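# Fit two hoses and a cap onto a Y-piece

## Task

Get the breathing circuit ready for its leak test. Fit one hose over each of the two branches of the Y-piece's fork, and fit the rubber cap over the Y-piece's stem. Each of the three must be pressed fully home, up against its shoulder.

## Robot and tools

Robot: two arms, left_arm and right_arm. left_arm has a left hand and sits on the +y side. right_arm has a right hand. Neither name matches a side of the camera images.

Scene frame: the origin is at table-top height, halfway between the nominal bases. +x points out over the table and +z points up. The calibrated bases are left_arm (-0.017, +0.291, +0.005) m and right_arm (-0.046, -0.251, +0.003) m, each only slightly yawed. Fixed cameras and the table use the scene frame. Every hand reading and every offset uses that arm's own base frame.

Hand point: a point fixed to the palm, 0.15 m out from the wrist flange. Its +z runs along the straight fingers and its +y points out of the palm. On the right hand, +x runs away from the thumb. On the left hand, +x runs toward the thumb. Straight fingers extend 6-7 cm past the point and lie 6 cm behind it along -y. A wrist bracket on the little-finger side can strike objects. With the thumb turned in front of the palm, the hand can grasp things about 3.5-6.5 cm thick, or a handle down to about 2.5 cm.

Row layout: one flat list of 28 numbers, each in [-1, 1], covering both arms even if only one moves.
- Numbers 1-6: left_arm dx, dy, dz, rx, ry, rz.
- Numbers 7-12: left hand motors, in the order little, ring, middle, index, thumb_bend, thumb_turn.
- Numbers 13-14: left force_limit, then speed.
- Numbers 15-28: the same 14 numbers for right_arm and its hand.

Pose numbers: these are offsets, not poses. They are measured from the arm's Hand target as it stood when the action or move began, along that arm's base axes. A value of 1.0 means 0.6 m of travel or 180 degrees of turn. rx, ry, rz together form one rotation vector, turning about the Hand target's position. All six at 0 re-commands the current Hand target. Repeating the same offset in a later call moves the arm further.

Hand motors: +1 means open (straight, or for thumb_turn, beside the palm). -1 means closed (curled, or for thumb_turn, in front of the palm). force_limit maps linearly from about 0 N at -1 to 10 N at +1 (15 N for the two thumb motors). speed goes from near zero at -1 up to full at +0.48 and stays full above that. For a gentle grip, close with speed at or below -0.94. No value means "leave unchanged". To keep a hand as it is, resend the eight numbers from its last executed row. If none has run yet, send its hand_measured values, then hand_force_limit and hand_speed. A motor only starts when its target changes by at least 0.002. To squeeze harder, raise force_limit and send a target that is more closed than hand_measured. To loosen, send a target that is more open.

execute_actions(actions, cameras): actions is a list of actions. Each action is a table of at most 15 rows, and each row is one 1/30 s step. If a table has fewer rows, its last row is held for the remaining steps. Every row counts from the action's start pose, not from the previous row. Images come back only if actions is empty or cameras names them ("all", or camera names).

move(target, speed, blend, blocking, cameras): sends each hand point along a straight line toward its offset target. target is one 28-number row, or up to 15 rows. All rows count from the same starting Hand targets. speed is in m/s, from 0.002 to 4.3 with 0.25 as default; turn rate is capped at twice that in rad/s. blend, in metres, rounds corners in a list of targets. blocking=false returns early while the move carries on. Paths do not steer around obstacles or the other arm. Faster moves lag and stray more and hit harder. Do not route a path near the arm's own base, since that can flip the shoulder. The result ends with a "move:" line giving the outcome (done, off_target, moving, held, fault) and any limits (paced means the pose was clipped, held means steps were withheld). done means the arm is at rest within 10 mm and 2 degrees of its target. Neither done nor off_target says anything about contact.

wait(seconds 0-10) lets the scene run with commands held. stop brakes a running move. zoom_image(camera, region [x0,y0,x1,y1] in pixels, at most 504x504) enlarges part of the latest image from cam_high, cam_low, cam_left_wrist or cam_right_wrist (each 896x504). show_instructions shows the reference pages. finished_scene ends the scene, and this cannot be undone.

Result lines:
- end_effector_position (m) and end_effector_quat_wxyz are in the base frame.
- Hand target is the last commanded pose after clipping. The next offsets count from it.
- hand_measured, hand_stopped_by (moving, target, force, stalled, fault) and hand_load_n (fingertip force, positive when something pushes the finger open) use the motor order above.
- Joint velocities and torques are also reported.
- A MOTOR HOT line means a motor is near 100 °C, where that arm drops for 30-60 s.

The arm tracks loosely. Friction and weight can leave it resting 1-3 cm (sometimes 5 cm) short, usually low, and that alone does not mean it is touching something. Send the missing distance as a new offset. Commanded turns are clipped to within 40 degrees of the current orientation each step. An arm that is blocked keeps pressing until you command its target back past the hand point.

Avoid all of these:
- dropping parts, or letting anything fall off the table or be left off it;
- releasing parts while they are still moving;
- fast impacts or hard pushes, especially into fixed or heavy things;
- overloading fingers;
- any contact between the two hands, or one hand closing on the other's fingers;
- holding loads or stretched poses for long, which heats motors.

Loose objects may occasionally be nudged by outside pushes. The robot holds its last command between calls.

Each tool is called after "Call:" as name(argument=value, ...) on one line, values as JSON.

Reference images:

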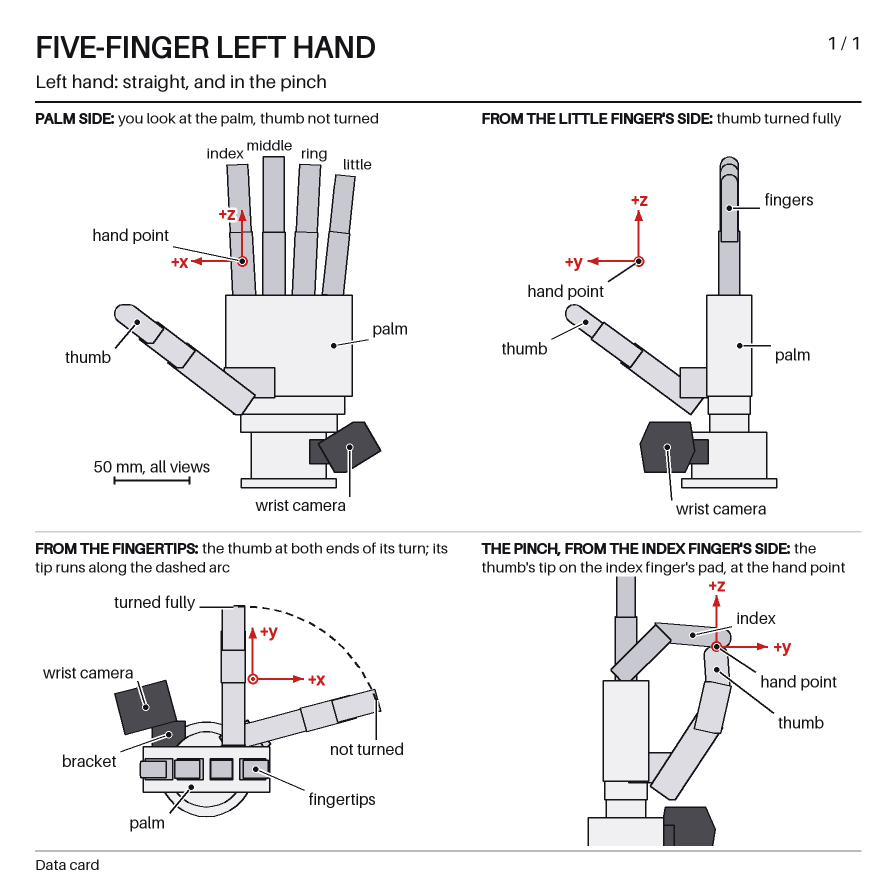

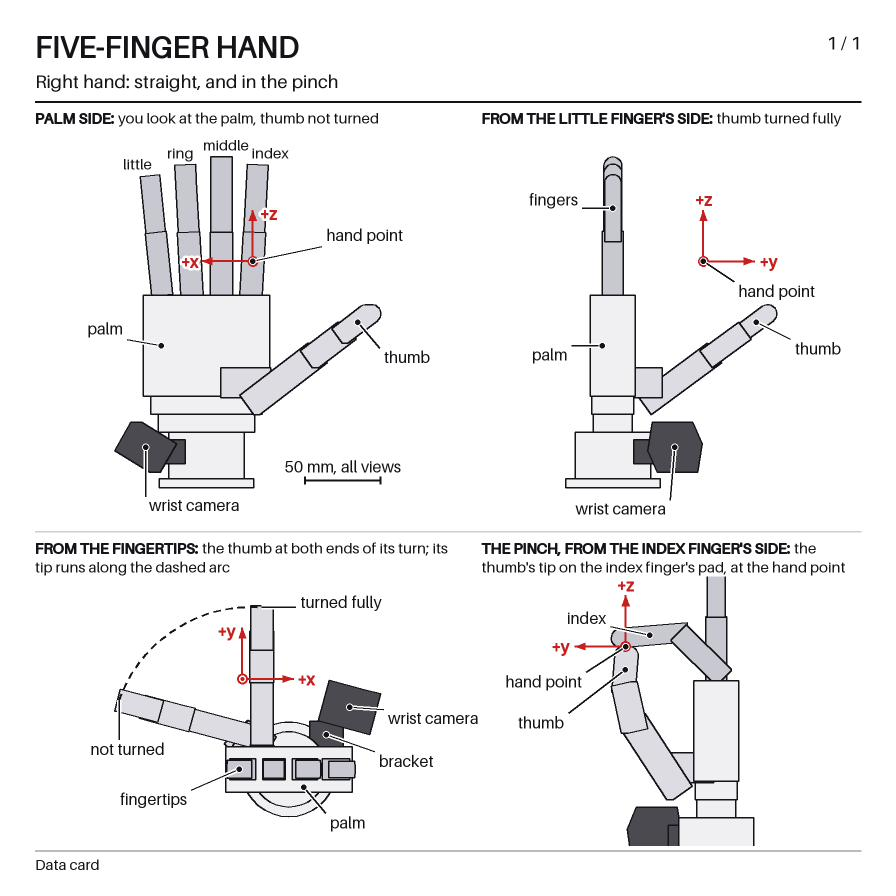

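## Session

Call:
execute_actions(actions=[])

Scene clock: 0.00 s.
left_arm: end_effector_position=(+0.3888, -0.3255, +0.2440) hand_measured=(+1.000, +1.000, +1.000, +1.000, +1.000, +1.000) hand_load_n=(+0.0, +0.0, +0.0, +0.0, +0.0, +0.0) hand_stopped_by=(target, target, target, target, target, target) hand_force_limit=0.00 hand_speed=-0.80 end_effector_quat_wxyz=(+0.043, -0.444, +0.876, -0.185) | right_arm: end_effector_position=(+0.0541, +0.0661, +0.1074) hand_measured=(+1.000, +1.000, +1.000, +1.000, +1.000, +1.000) hand_load_n=(+0.0, +0.0, +0.0, +0.0, +0.0, +0.0) hand_stopped_by=(target, target, target, target, target, target) hand_force_limit=0.00 hand_speed=-0.80 end_effector_quat_wxyz=(+0.002, +0.791, -0.610, -0.039)
Joint positions: left_arm=[-0.598 1.555 1.561 -1.207 0.101 0.014] | right_arm=[0.318 0.658 0.537 -1.498 -0.063 0.059]
Joint velocities: within noise
Joint torques (N m): no reading
Motor temperatures (°C): left_arm=[24 28 27 21 21 20] | right_arm=[26 25 24 21 23 22]
Heat: left arm: hottest shoulder 28 °C; right arm: hottest waist 26 °C.
Hand target: left_arm +0.3952, -0.3298, +0.2590; +0.052, -0.442, +0.873, -0.201 | right_arm +0.0595, +0.0679, +0.1131; -0.006, +0.792, -0.610, -0.034

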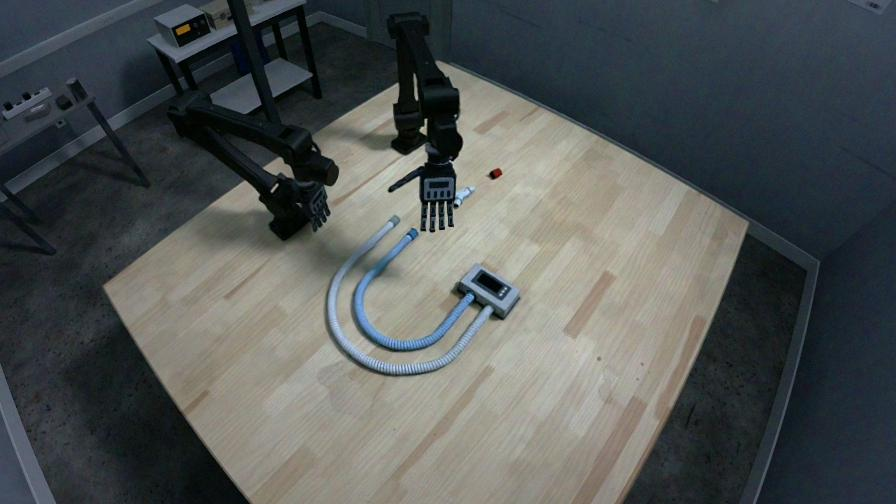

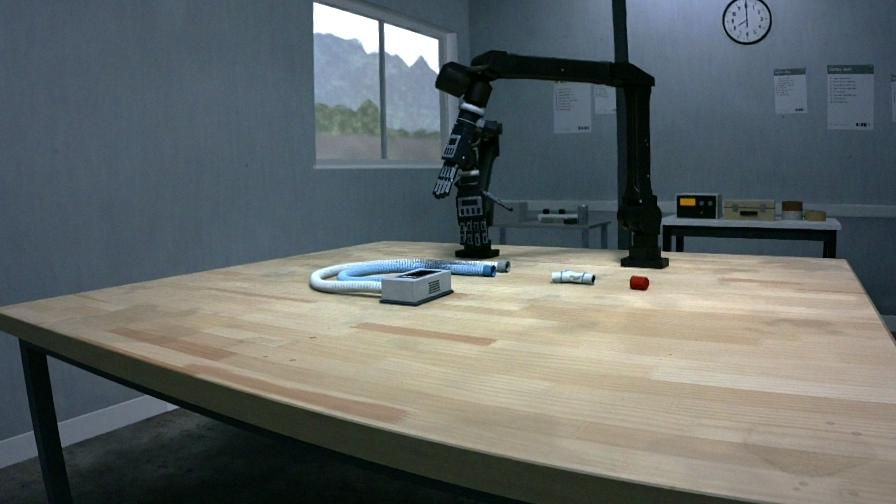

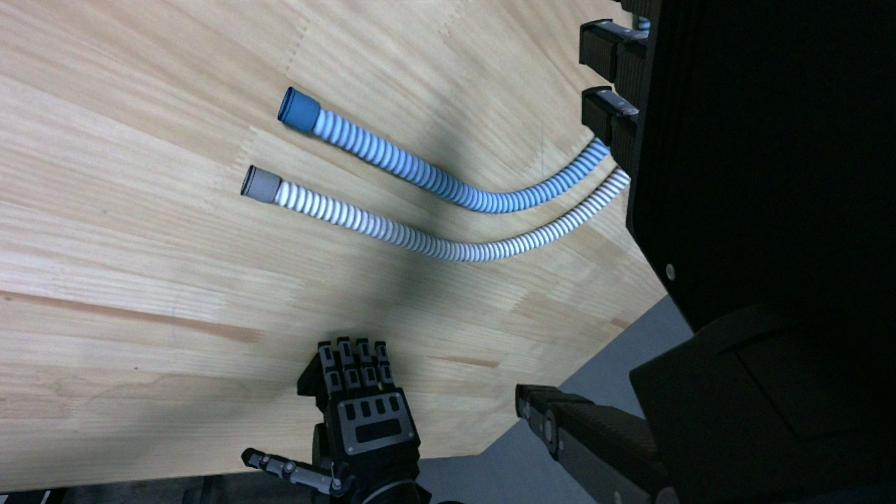

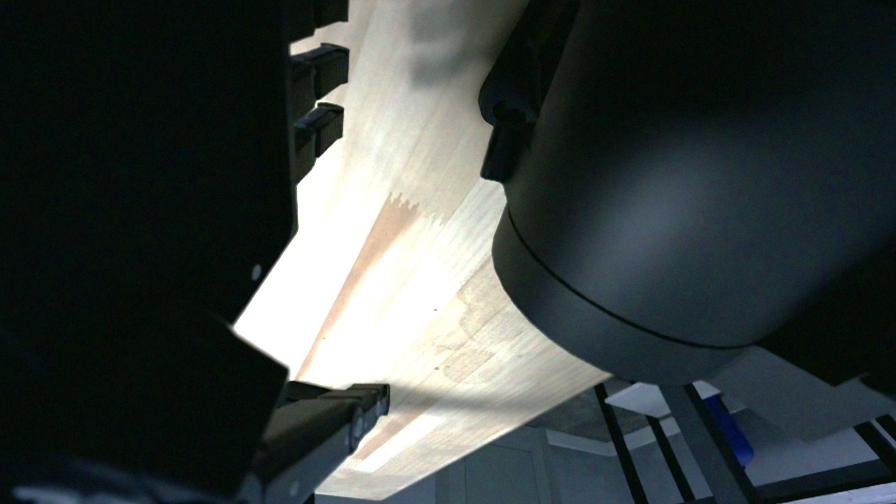

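Call:
zoom_image(camera="cam_high", region=[380, 140, 540, 260])

Call:
zoom_image(camera="cam_low", region=[470, 220, 710, 320])

Call:
zoom_image(camera="cam_left_wrist", region=[200, 50, 660, 300])

Scaled by 3.150 from the camera's 896x504 image, which has a finer 1280x720 frame.

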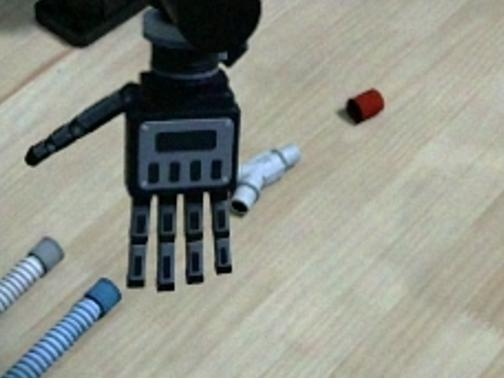

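Scaled by 2.100 from the camera's 896x504 image, which has a finer 1280x720 frame.

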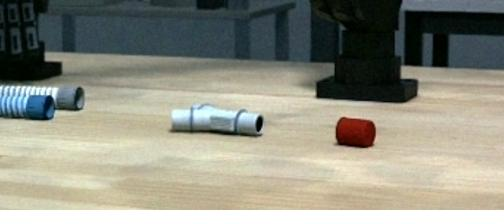

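Scaled by 1.096 from the camera's 896x504 image, which has a finer 1280x720 frame.

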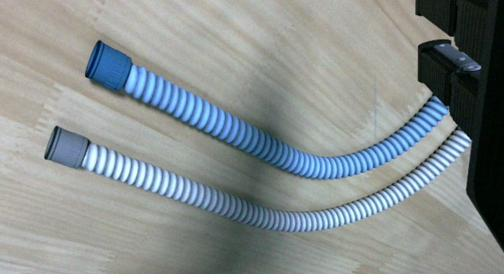

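Call:
move(target=[0, 0.35, 0.2, 0, 0, 0, 1, 1, 1, 1, 1, 1, 0, -0.8, 0, 0, 0, 0, 0, 0, 1, 1, 1, 1, 1, 1, 0, -0.8], cameras=["all"])

Scene clock: 42.13 s.
left_arm: end_effector_position=(+0.3845, -0.1213, +0.3566) hand_measured=(+1.000, +1.000, +1.000, +1.000, +1.000, +1.000) hand_load_n=(+0.0, +0.5, +0.0, +0.0, +0.0, +0.0) hand_stopped_by=(target, target, target, target, target, target) hand_force_limit=0.00 hand_speed=-0.80 end_effector_quat_wxyz=(+0.032, -0.450, +0.873, -0.186) | right_arm: end_effector_position=(+0.0541, +0.0661, +0.1074) hand_measured=(+1.000, +1.000, +1.000, +1.000, +1.000, +1.000) hand_load_n=(+0.0, +0.0, -0.5, +0.0, +0.0, +0.0) hand_stopped_by=(target, target, target, target, target, target) hand_force_limit=0.00 hand_speed=-0.80 end_effector_quat_wxyz=(+0.002, +0.791, -0.610, -0.039)
Joint positions: left_arm=[-0.171 1.404 1.698 -1.582 0.257 0.41] | right_arm=[0.318 0.658 0.537 -1.498 -0.063 0.059]
Joint torques (N m): left_arm=[2.37 -11.63 12.29 0.58 0.32 -0.01] | right_arm=[0.5 0.67 8.62 0.23 -0.09 -0.15]
Motor temperatures (°C): left_arm=[24 28 33 20 20 20] | right_arm=[26 25 27 20 22 21]
Heat: left arm: hottest elbow 33 °C; right arm: hottest elbow 27 °C.
Hand target: left_arm +0.3951, -0.1198, +0.3790; +0.052, -0.442, +0.873, -0.201 | right_arm +0.0595, +0.0679, +0.1131; -0.006, +0.792, -0.610, -0.034
Off the commanded pose: left_arm 0.025 m, 3 deg | right_arm 0.008 m, 1 deg.
move: off_target (left_arm)

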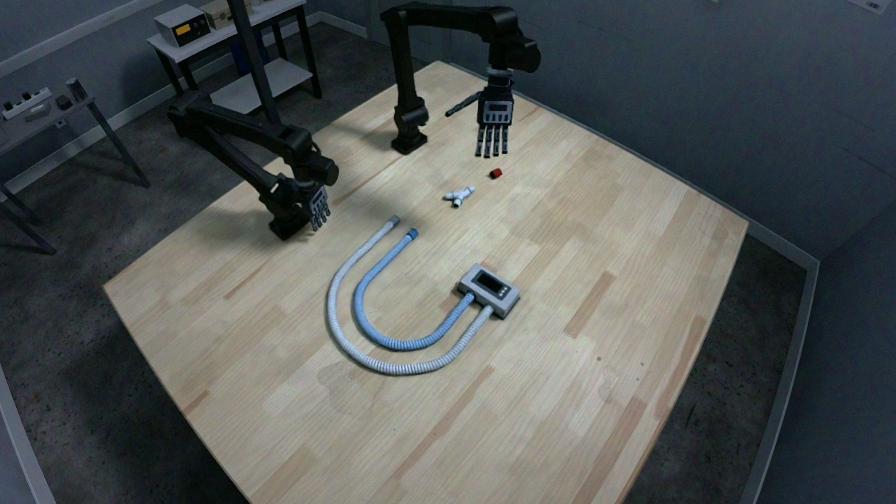

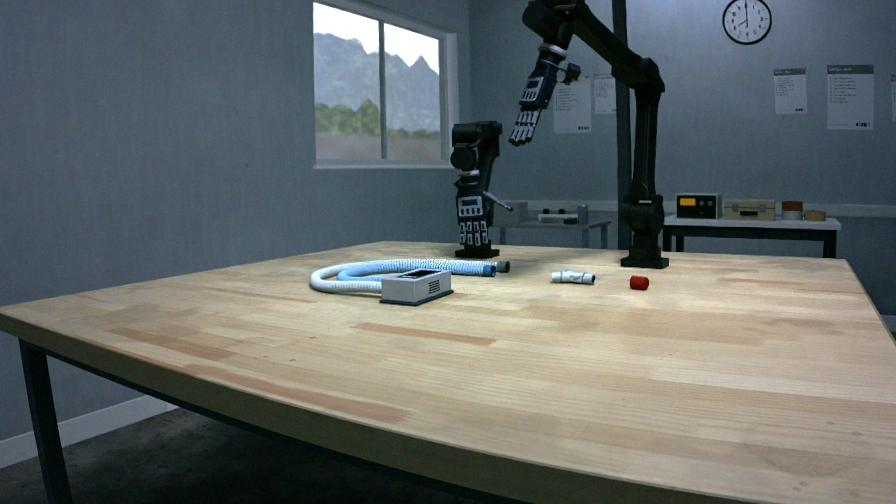

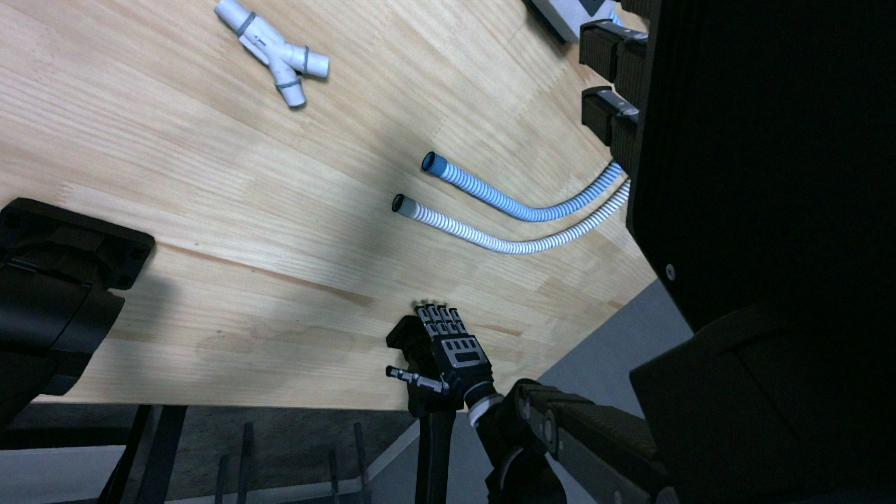

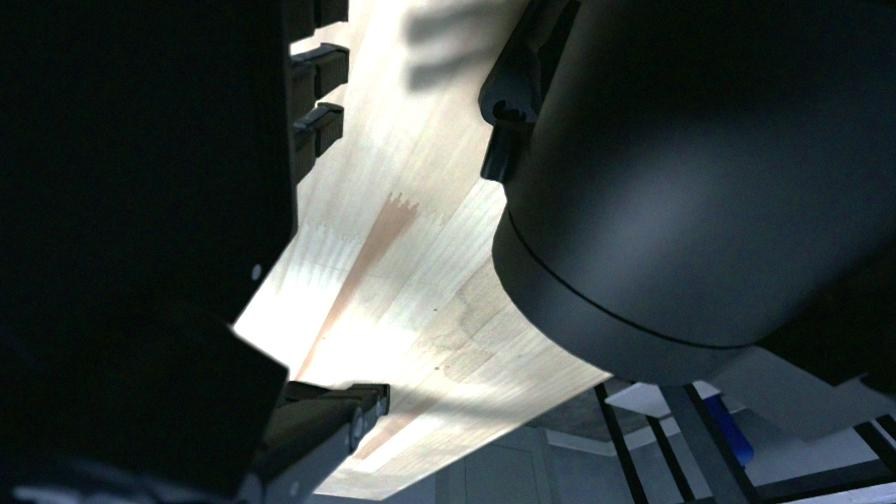

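Call:
zoom_image(camera="cam_left_wrist", region=[180, 0, 460, 220])

Call:
zoom_image(camera="cam_high", region=[380, 150, 520, 250])

Call:
zoom_image(camera="cam_low", region=[470, 240, 680, 310])

Scaled by 1.800 from the camera's 896x504 image, which has a finer 1280x720 frame.

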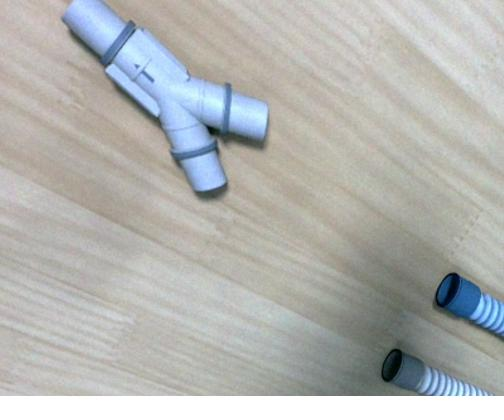

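Scaled by 3.600 from the camera's 896x504 image, which has a finer 1280x720 frame.

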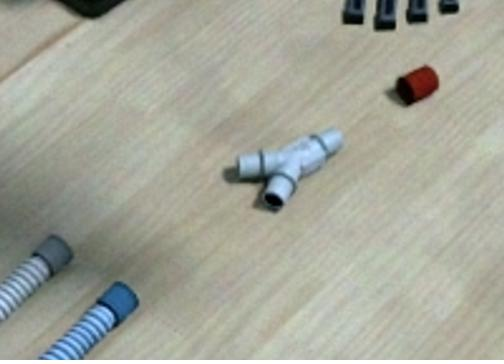

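Scaled by 2.400 from the camera's 896x504 image, which has a finer 1280x720 frame.

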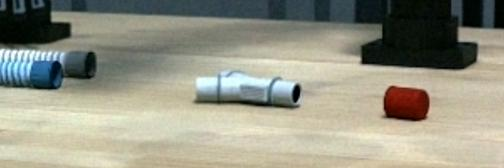

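Call:
zoom_image(camera="cam_left_wrist", region=[0, 150, 448, 420])

Call:
zoom_image(camera="cam_left_wrist", region=[380, 130, 720, 504])

Scaled by 1.125 from the camera's 896x504 image, which has a finer 1280x720 frame.

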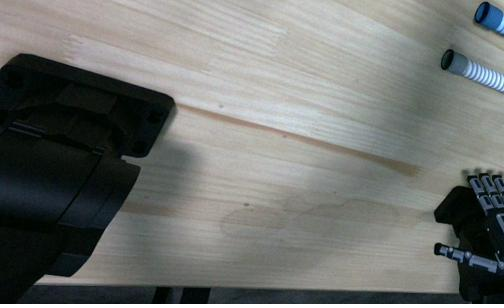

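Scaled by 1.348 from the camera's 896x504 image, which has a finer 1280x720 frame.

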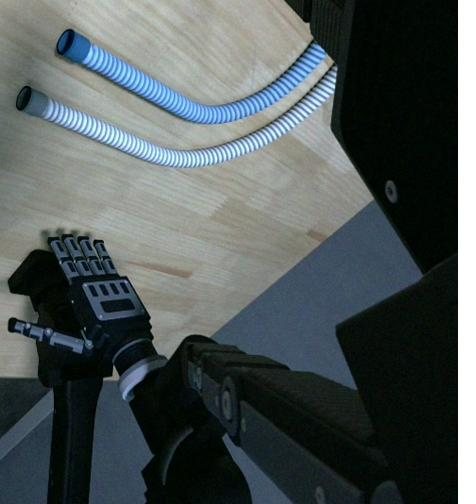

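Call:
move(target=[0, 0, -0.25, 0, 0, 0, 1, 1, 1, 1, 1, 1, 0, -0.8, 0, 0, 0, 0, 0, 0, 1, 1, 1, 1, 1, 1, 0, -0.8], cameras=["cam_high", "cam_left_wrist"])

Call:
move(target=[-0.25, 0, 0, 0, 0, 0, 1, 1, 1, 1, 1, 1, 0, -0.8, 0, 0, 0, 0, 0, 0, 1, 1, 1, 1, 1, 1, 0, -0.8], cameras=["cam_high", "cam_left_wrist"])

Scene clock: 142.57 s.
left_arm: end_effector_position=(+0.3947, -0.1229, +0.2278) hand_measured=(+1.000, +1.000, +1.000, +1.000, +1.000, +1.000) hand_load_n=(+0.5, +0.0, +0.0, +0.0, +0.0, +0.0) hand_stopped_by=(target, target, target, target, target, target) hand_force_limit=0.00 hand_speed=-0.80 end_effector_quat_wxyz=(+0.043, -0.446, +0.872, -0.195) | right_arm: end_effector_position=(+0.0541, +0.0661, +0.1074) hand_measured=(+1.000, +1.000, +1.000, +1.000, +1.000, +1.000) hand_load_n=(+0.0, +0.0, +0.0, +0.0, +0.0, +0.0) hand_stopped_by=(target, target, target, target, target, target) hand_force_limit=0.00 hand_speed=-0.80 end_effector_quat_wxyz=(+0.002, +0.791, -0.610, -0.039)
Joint positions: left_arm=[-0.171 1.369 1.321 -1.211 0.257 0.413] | right_arm=[0.318 0.658 0.537 -1.498 -0.063 0.059]
Joint torques (N m): left_arm=[2.9 -12.63 6.97 1.62 0.32 -0.02] | right_arm=[-0.32 0.67 8.72 0.29 -0.11 -0.14]
Motor temperatures (°C): left_arm=[24 28 43 20 20 20] | right_arm=[26 25 29 20 22 21]
Heat: left arm: hottest elbow 43 °C; right arm: hottest elbow 29 °C.
Hand target: left_arm +0.3951, -0.1198, +0.2291; +0.052, -0.442, +0.873, -0.201 | right_arm +0.0595, +0.0679, +0.1131; -0.006, +0.792, -0.610, -0.034
Off the commanded pose: left_arm 0.003 m, 1 deg | right_arm 0.008 m, 1 deg.
move: done
Images, in order (width x height): cam_high 896x504, cam_left_wrist 896x504.

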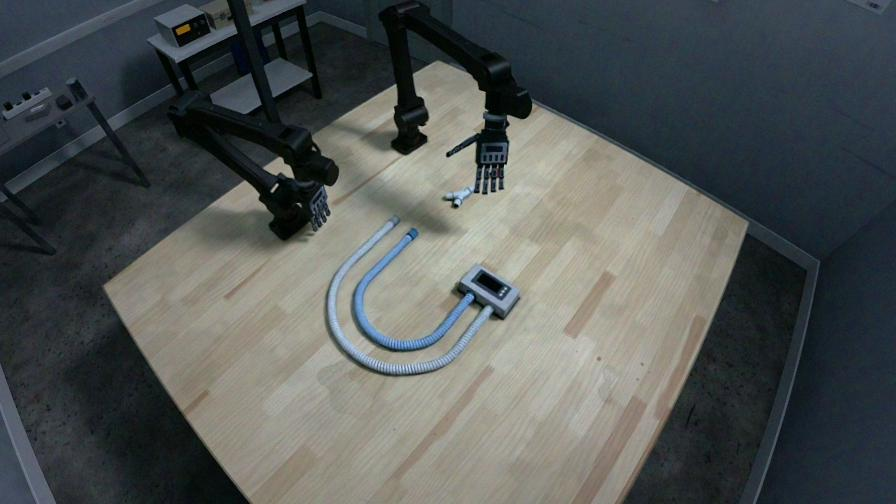

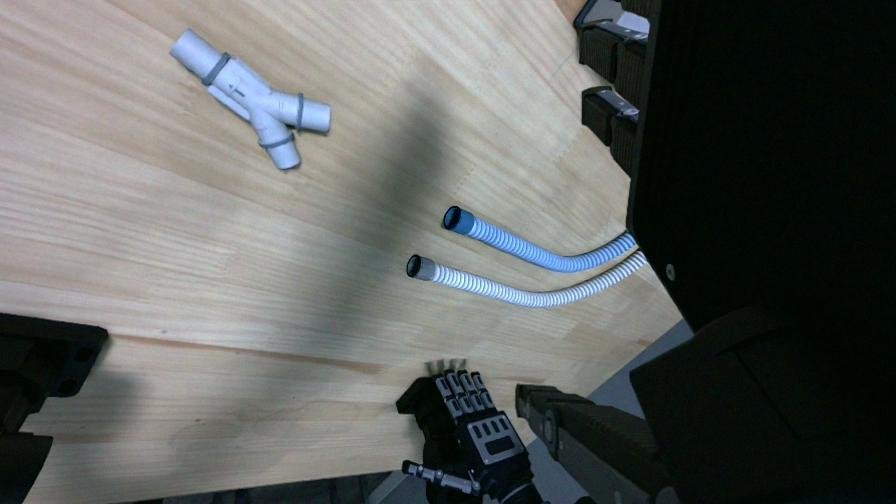

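Scene clock: 144.03 s.
left_arm: end_effector_position=(+0.2518, -0.1180, +0.2321) hand_measured=(+1.000, +1.000, +1.000, +1.000, +1.000, +1.000) hand_load_n=(+0.0, +0.0, +0.0, +0.0, +0.0, +0.0) hand_stopped_by=(target, target, target, target, target, target) hand_force_limit=0.00 hand_speed=-0.80 end_effector_quat_wxyz=(+0.059, -0.438, +0.873, -0.206) | right_arm: end_effector_position=(+0.0541, +0.0661, +0.1074) hand_measured=(+1.000, +1.000, +1.000, +1.000, +1.000, +1.000) hand_load_n=(+0.0, +0.0, +0.0, +0.0, +0.0, +0.0) hand_stopped_by=(target, target, target, target, target, target) hand_force_limit=0.00 hand_speed=-0.80 end_effector_quat_wxyz=(+0.002, +0.791, -0.610, -0.039)
Joint positions: left_arm=[-0.246 0.96 1.013 -1.256 0.232 0.351] | right_arm=[0.318 0.658 0.537 -1.498 -0.063 0.059]
Joint torques (N m): left_arm=[1.26 -6.12 7.27 0.73 0.11 -0.31] | right_arm=[0.26 0.79 8.75 0.28 -0.11 -0.16]
Heat: left arm: hottest elbow 42 °C; right arm: hottest elbow 29 °C.
Hand target: left_arm +0.2451, -0.1198, +0.2290; +0.052, -0.442, +0.873, -0.201 | right_arm +0.0595, +0.0679, +0.1131; -0.006, +0.792, -0.610, -0.034
Off the commanded pose: left_arm 0.008 m, 1 deg | right_arm 0.008 m, 1 deg.
move: done
Images, in order (width x height): cam_high 896x504, cam_left_wrist 896x504.

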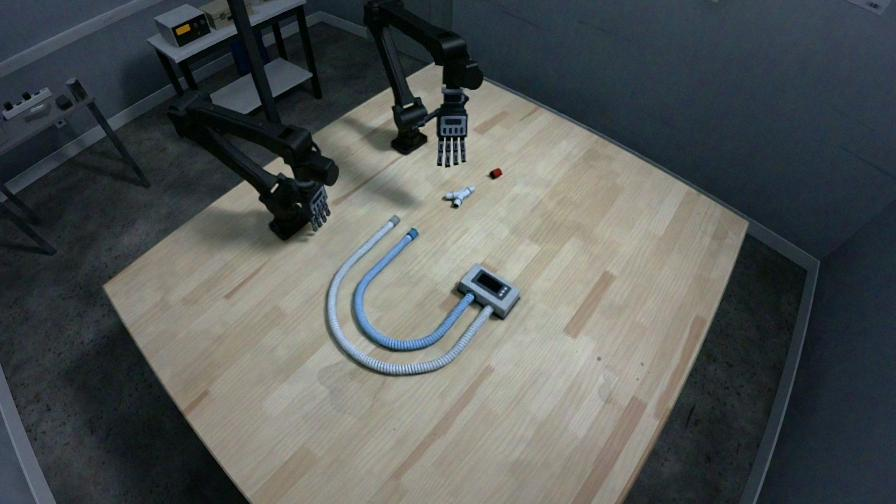

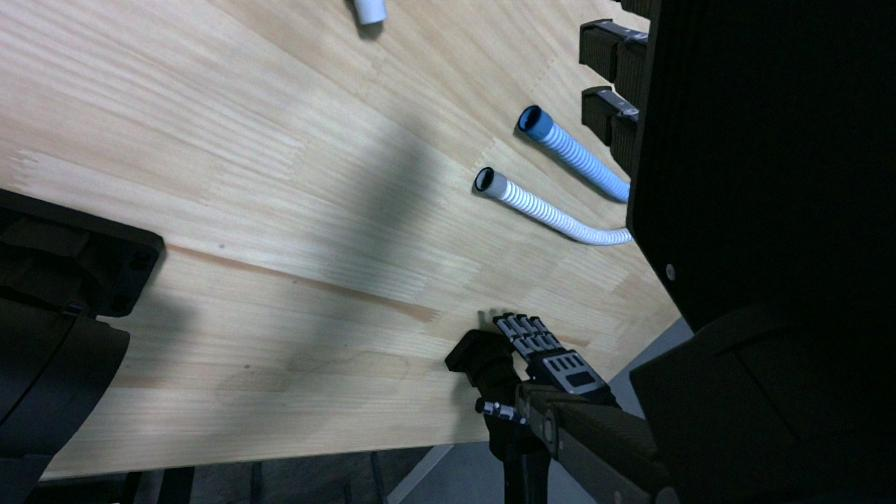

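Call:
move(target=[0.2175, 0.085, -0.132, -0.069, -0.2242, 0.1545, 1, 1, 1, 1, 1, -1, 0, -0.4, 0, 0, 0, 0, 0, 0, 1, 1, 1, 1, 1, 1, 0, -0.8], cameras=["all"])

Scene clock: 323.10 s.
left_arm: end_effector_position=(+0.3742, -0.0709, +0.1534) hand_measured=(+1.000, +1.000, +1.000, +1.000, +1.000, -1.000) hand_load_n=(+0.0, +0.0, +0.0, +0.0, +0.0, +0.0) hand_stopped_by=(target, target, target, target, target, target) hand_force_limit=0.00 hand_speed=-0.40 end_effector_quat_wxyz=(+0.344, -0.535, +0.654, -0.410) | right_arm: end_effector_position=(+0.0541, +0.0661, +0.1074) hand_measured=(+1.000, +1.000, +1.000, +1.000, +1.000, +1.000) hand_load_n=(+0.0, +0.0, +0.0, +0.0, +0.0, +0.0) hand_stopped_by=(target, target, target, target, target, target) hand_force_limit=0.00 hand_speed=-0.80 end_effector_quat_wxyz=(+0.002, +0.791, -0.610, -0.039)
Joint positions: left_arm=[-0.056 0.796 0.461 -0.109 0.118 0.069] | right_arm=[0.318 0.658 0.537 -1.498 -0.063 0.059]
Joint torques (N m): left_arm=[2.37 -4.25 7.38 2.88 -0.02 -0.29] | right_arm=[0.38 0.62 8.73 0.24 -0.08 -0.1]
Motor temperatures (°C): left_arm=[23 26 35 19 19 19] | right_arm=[25 24 29 19 21 20]
Heat: left arm: hottest elbow 35 °C; right arm: hottest elbow 29 °C.
Hand target: left_arm +0.3757, -0.0688, +0.1499; +0.345, -0.541, +0.647, -0.412 | right_arm +0.0595, +0.0679, +0.1131; -0.006, +0.792, -0.610, -0.034
Off the commanded pose: left_arm 0.004 m, 1 deg | right_arm 0.008 m, 1 deg.
move: done

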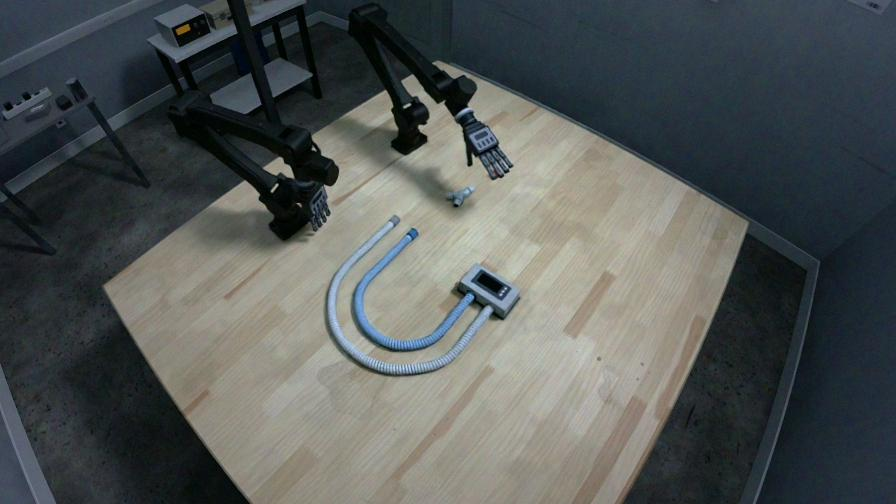

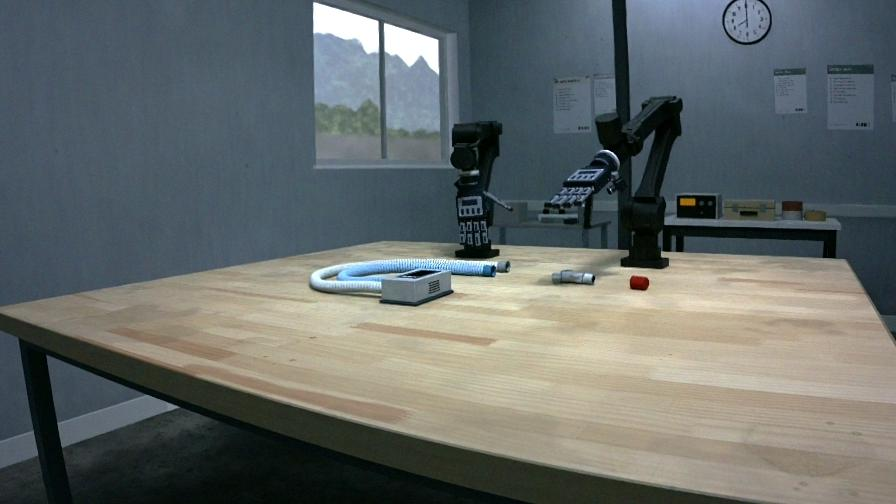

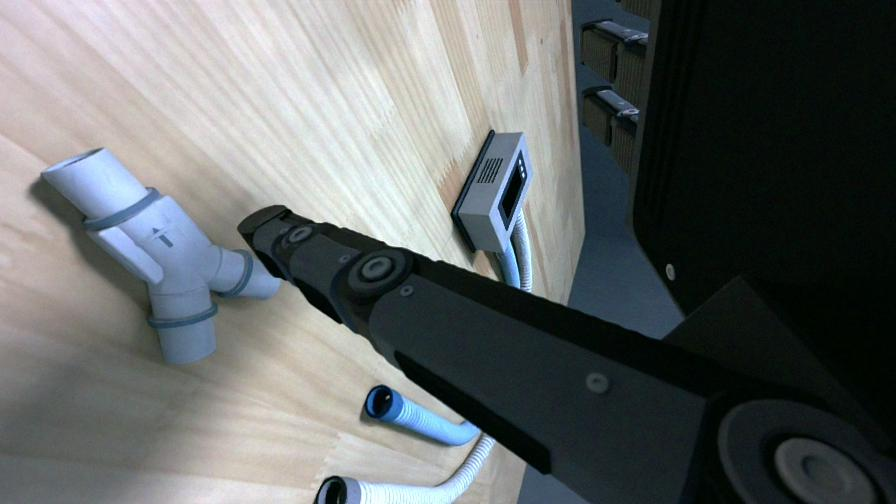

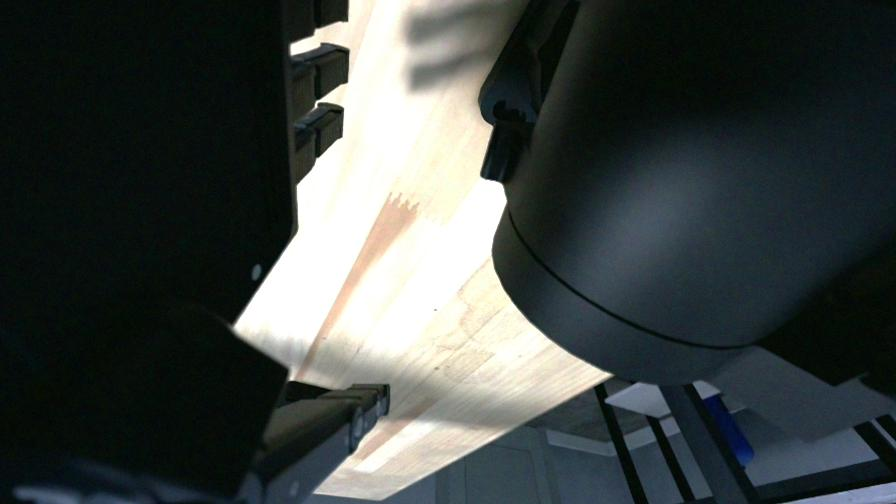

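Call:
move(target=[0, 0, 0, 0, 0, 0, 0, 0, 0, 0, 0, -1, 0, -0.2, 0, 0, 0, 0, 0, 0, 1, 1, 1, 1, 1, 1, 0, -0.8], cameras=["cam_high", "cam_left_wrist"])

Scene clock: 341.60 s.
left_arm: end_effector_position=(+0.3746, -0.0708, +0.1537) hand_measured=(+0.000, +0.000, +0.000, +0.000, +0.000, -1.000) hand_load_n=(+0.0, +0.0, +0.0, +0.0, +0.5, +0.0) hand_stopped_by=(target, target, target, target, target, target) hand_force_limit=0.00 hand_speed=-0.20 end_effector_quat_wxyz=(+0.345, -0.535, +0.653, -0.410) | right_arm: end_effector_position=(+0.0541, +0.0661, +0.1074) hand_measured=(+1.000, +1.000, +1.000, +1.000, +1.000, +1.000) hand_load_n=(+0.0, +0.5, +0.0, +0.0, +0.0, +0.0) hand_stopped_by=(target, target, target, target, target, target) hand_force_limit=0.00 hand_speed=-0.80 end_effector_quat_wxyz=(+0.002, +0.791, -0.610, -0.039)
Joint positions: left_arm=[-0.056 0.796 0.461 -0.107 0.117 0.068] | right_arm=[0.318 0.658 0.537 -1.498 -0.063 0.059]
Joint torques (N m): left_arm=[2.2 -3.72 7.41 2.85 0.01 -0.27] | right_arm=[-0.15 0.44 8.65 0.14 -0.11 -0.16]
Heat: left arm: hottest elbow 34 °C; right arm: hottest elbow 29 °C.
Hand target: left_arm +0.3757, -0.0687, +0.1499; +0.345, -0.541, +0.647, -0.412 | right_arm +0.0595, +0.0679, +0.1131; -0.006, +0.792, -0.610, -0.034
Off the commanded pose: left_arm 0.004 m, 1 deg | right_arm 0.008 m, 1 deg.
move: done
Images, in order (width x height): cam_high 896x504, cam_left_wrist 896x504.

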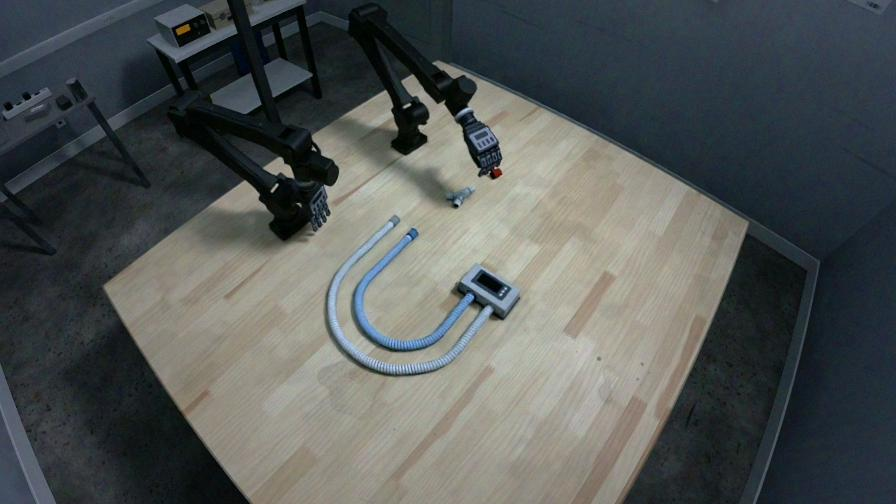

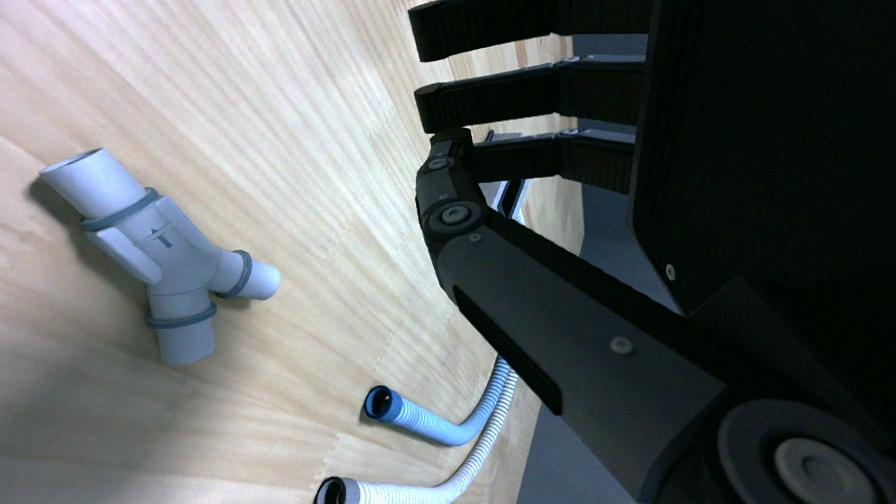

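Call:
move(target=[-0.068, 0.023, -0.1, 0, 0, 0, 0.6, 0.6, 0.6, 0.6, 0.2, -1, 0, -0.2, 0, 0, 0, 0, 0, 0, 1, 1, 1, 1, 1, 1, 0, -0.8], cameras=["cam_high", "cam_low", "cam_left_wrist"])

Scene clock: 363.27 s.
left_arm: end_effector_position=(+0.3339, -0.0584, +0.0890) hand_measured=(+0.600, +0.600, +0.600, +0.600, +0.200, -1.000) hand_load_n=(+0.0, +0.0, +0.0, +0.0, +0.0, +0.0) hand_stopped_by=(target, target, target, target, target, target) hand_force_limit=0.00 hand_speed=-0.20 end_effector_quat_wxyz=(+0.336, -0.546, +0.649, -0.409) | right_arm: end_effector_position=(+0.0541, +0.0661, +0.1074) hand_measured=(+1.000, +1.000, +1.000, +1.000, +1.000, +1.000) hand_load_n=(+0.0, +0.0, +0.0, +0.0, +0.0, +0.0) hand_stopped_by=(target, target, target, target, target, target) hand_force_limit=0.00 hand_speed=-0.80 end_effector_quat_wxyz=(+0.002, +0.791, -0.610, -0.039)
Joint positions: left_arm=[0.001 0.741 0.265 0.014 0.167 0.07] | right_arm=[0.318 0.658 0.537 -1.498 -0.063 0.059]
Joint torques (N m): left_arm=[3.08 -3.9 7.1 3.03 0.16 -0.11] | right_arm=[0.03 0.73 8.85 0.2 -0.09 -0.16]
Heat: left arm: hottest elbow 34 °C; right arm: hottest elbow 29 °C.
Hand target: left_arm +0.3349, -0.0549, +0.0899; +0.345, -0.541, +0.647, -0.412 | right_arm +0.0595, +0.0679, +0.1131; -0.006, +0.792, -0.610, -0.034
Off the commanded pose: left_arm 0.004 m, 1 deg | right_arm 0.008 m, 1 deg.
move: done
Images, in order (width x height): cam_high 896x504, cam_low 896x504, cam_left_wrist 896x504.

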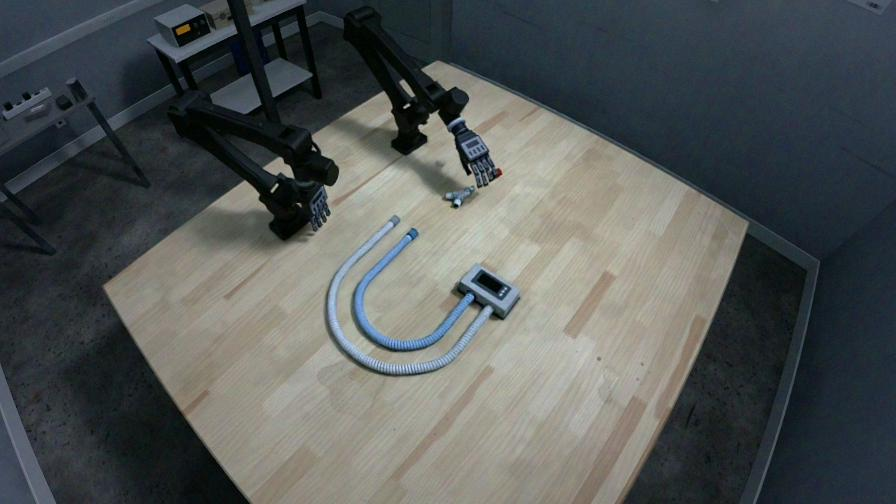

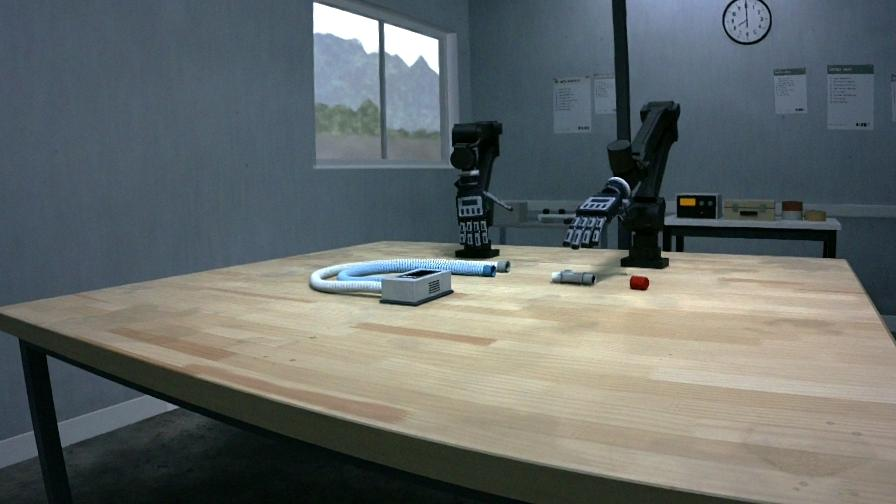

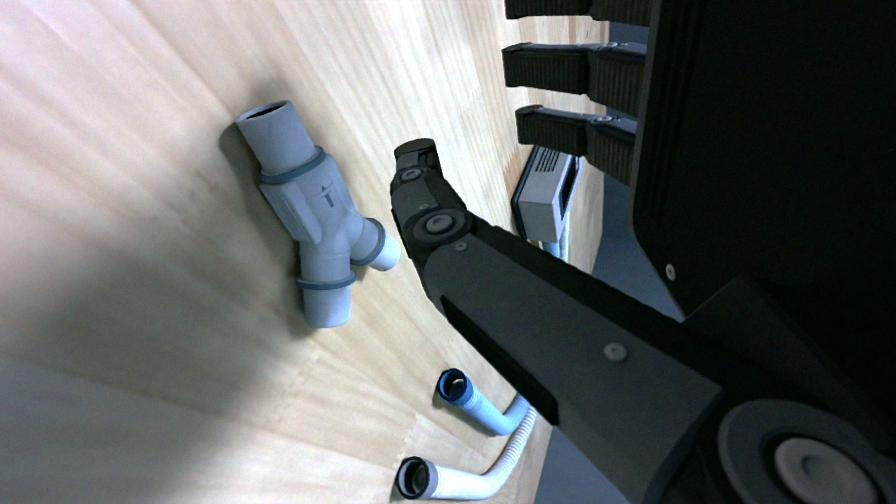

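Call:
move(target=[-0.028, -0.018, -0.066, 0, 0, -0.0278, 0.6, 0.6, 0.6, 0.6, 0.2, -1, 0, -0.2, 0, 0, 0, 0, 0, 0, 1, 1, 1, 1, 1, 1, 0, -0.8], cameras=["cam_high", "cam_low", "cam_left_wrist"])

Scene clock: 456.07 s.
left_arm: end_effector_position=(+0.3181, -0.0694, +0.0532) hand_measured=(+0.600, +0.600, +0.600, +0.600, +0.200, -1.000) hand_load_n=(+0.0, +0.0, +0.0, -0.5, +0.0, +0.0) hand_stopped_by=(target, target, target, target, target, target) hand_force_limit=0.00 hand_speed=-0.20 end_effector_quat_wxyz=(+0.320, -0.516, +0.669, -0.428) | right_arm: end_effector_position=(+0.0541, +0.0661, +0.1074) hand_measured=(+1.000, +1.000, +1.000, +1.000, +1.000, +1.000) hand_load_n=(+0.0, +0.0, +0.0, +0.0, +0.0, +0.0) hand_stopped_by=(target, target, target, target, target, target) hand_force_limit=0.00 hand_speed=-0.80 end_effector_quat_wxyz=(+0.002, +0.791, -0.610, -0.039)
Joint positions: left_arm=[0.01 0.808 0.168 0.182 0.253 0.109] | right_arm=[0.318 0.658 0.537 -1.498 -0.063 0.059]
Joint torques (N m): left_arm=[2.84 -2.14 6.37 2.85 0.21 0] | right_arm=[0.15 1.38 8.7 0.36 -0.09 -0.15]
Heat: left arm: hottest elbow 34 °C; right arm: hottest elbow 30 °C.
Hand target: left_arm +0.3181, -0.0657, +0.0504; +0.327, -0.513, +0.670, -0.427 | right_arm +0.0595, +0.0679, +0.1131; -0.006, +0.792, -0.610, -0.034
Off the commanded pose: left_arm 0.005 m, 1 deg | right_arm 0.008 m, 1 deg.
move: done
Images, in order (width x height): cam_high 896x504, cam_low 896x504, cam_left_wrist 896x504.

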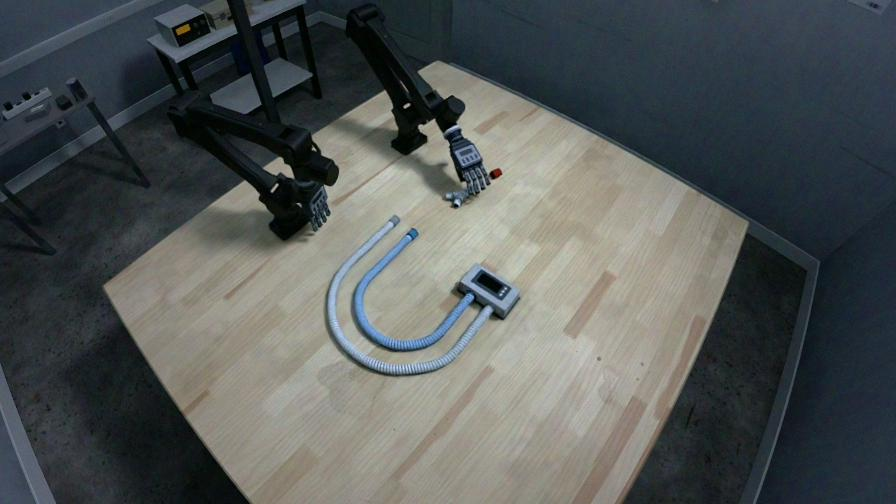

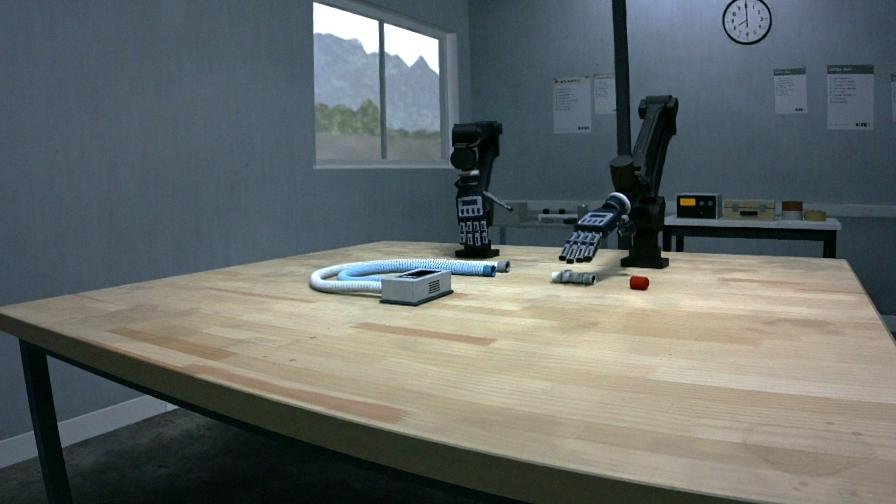

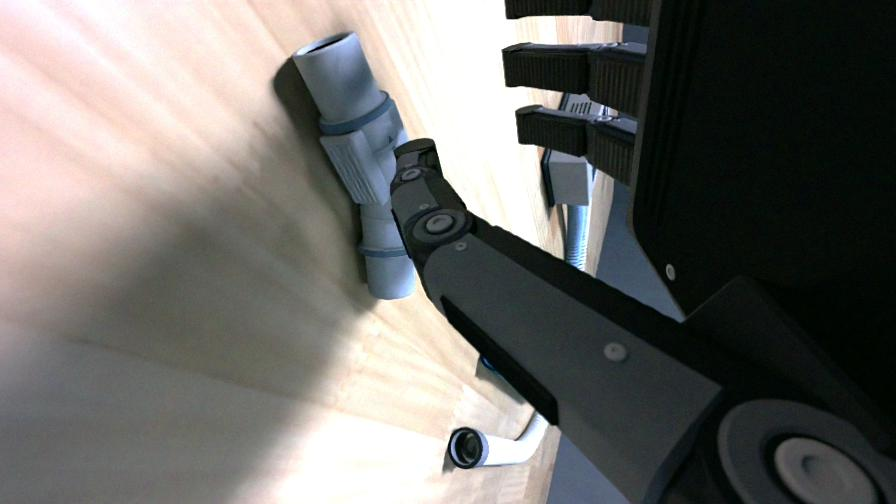

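Call:
zoom_image(camera="cam_low", region=[520, 220, 660, 300])

Call:
zoom_image(camera="cam_high", region=[420, 130, 520, 220])

Scaled by 3.600 from the camera's 896x504 image, which has a finer 1280x720 frame.

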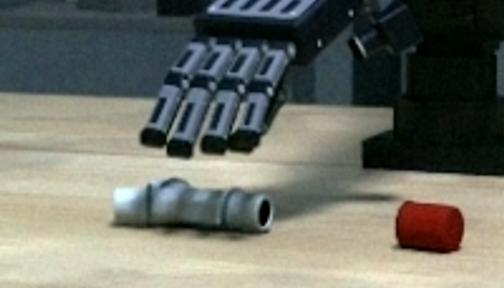

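Scaled by 5.040 from the camera's 896x504 image, which has a finer 1280x720 frame.

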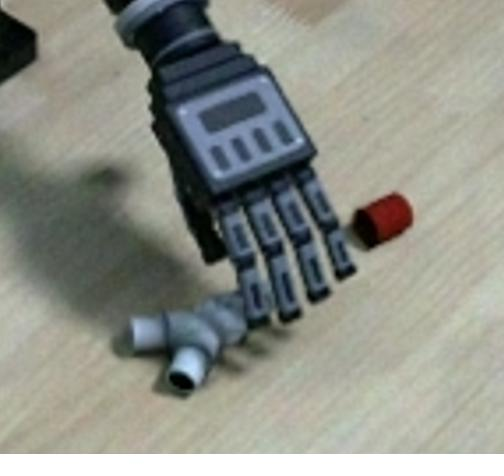

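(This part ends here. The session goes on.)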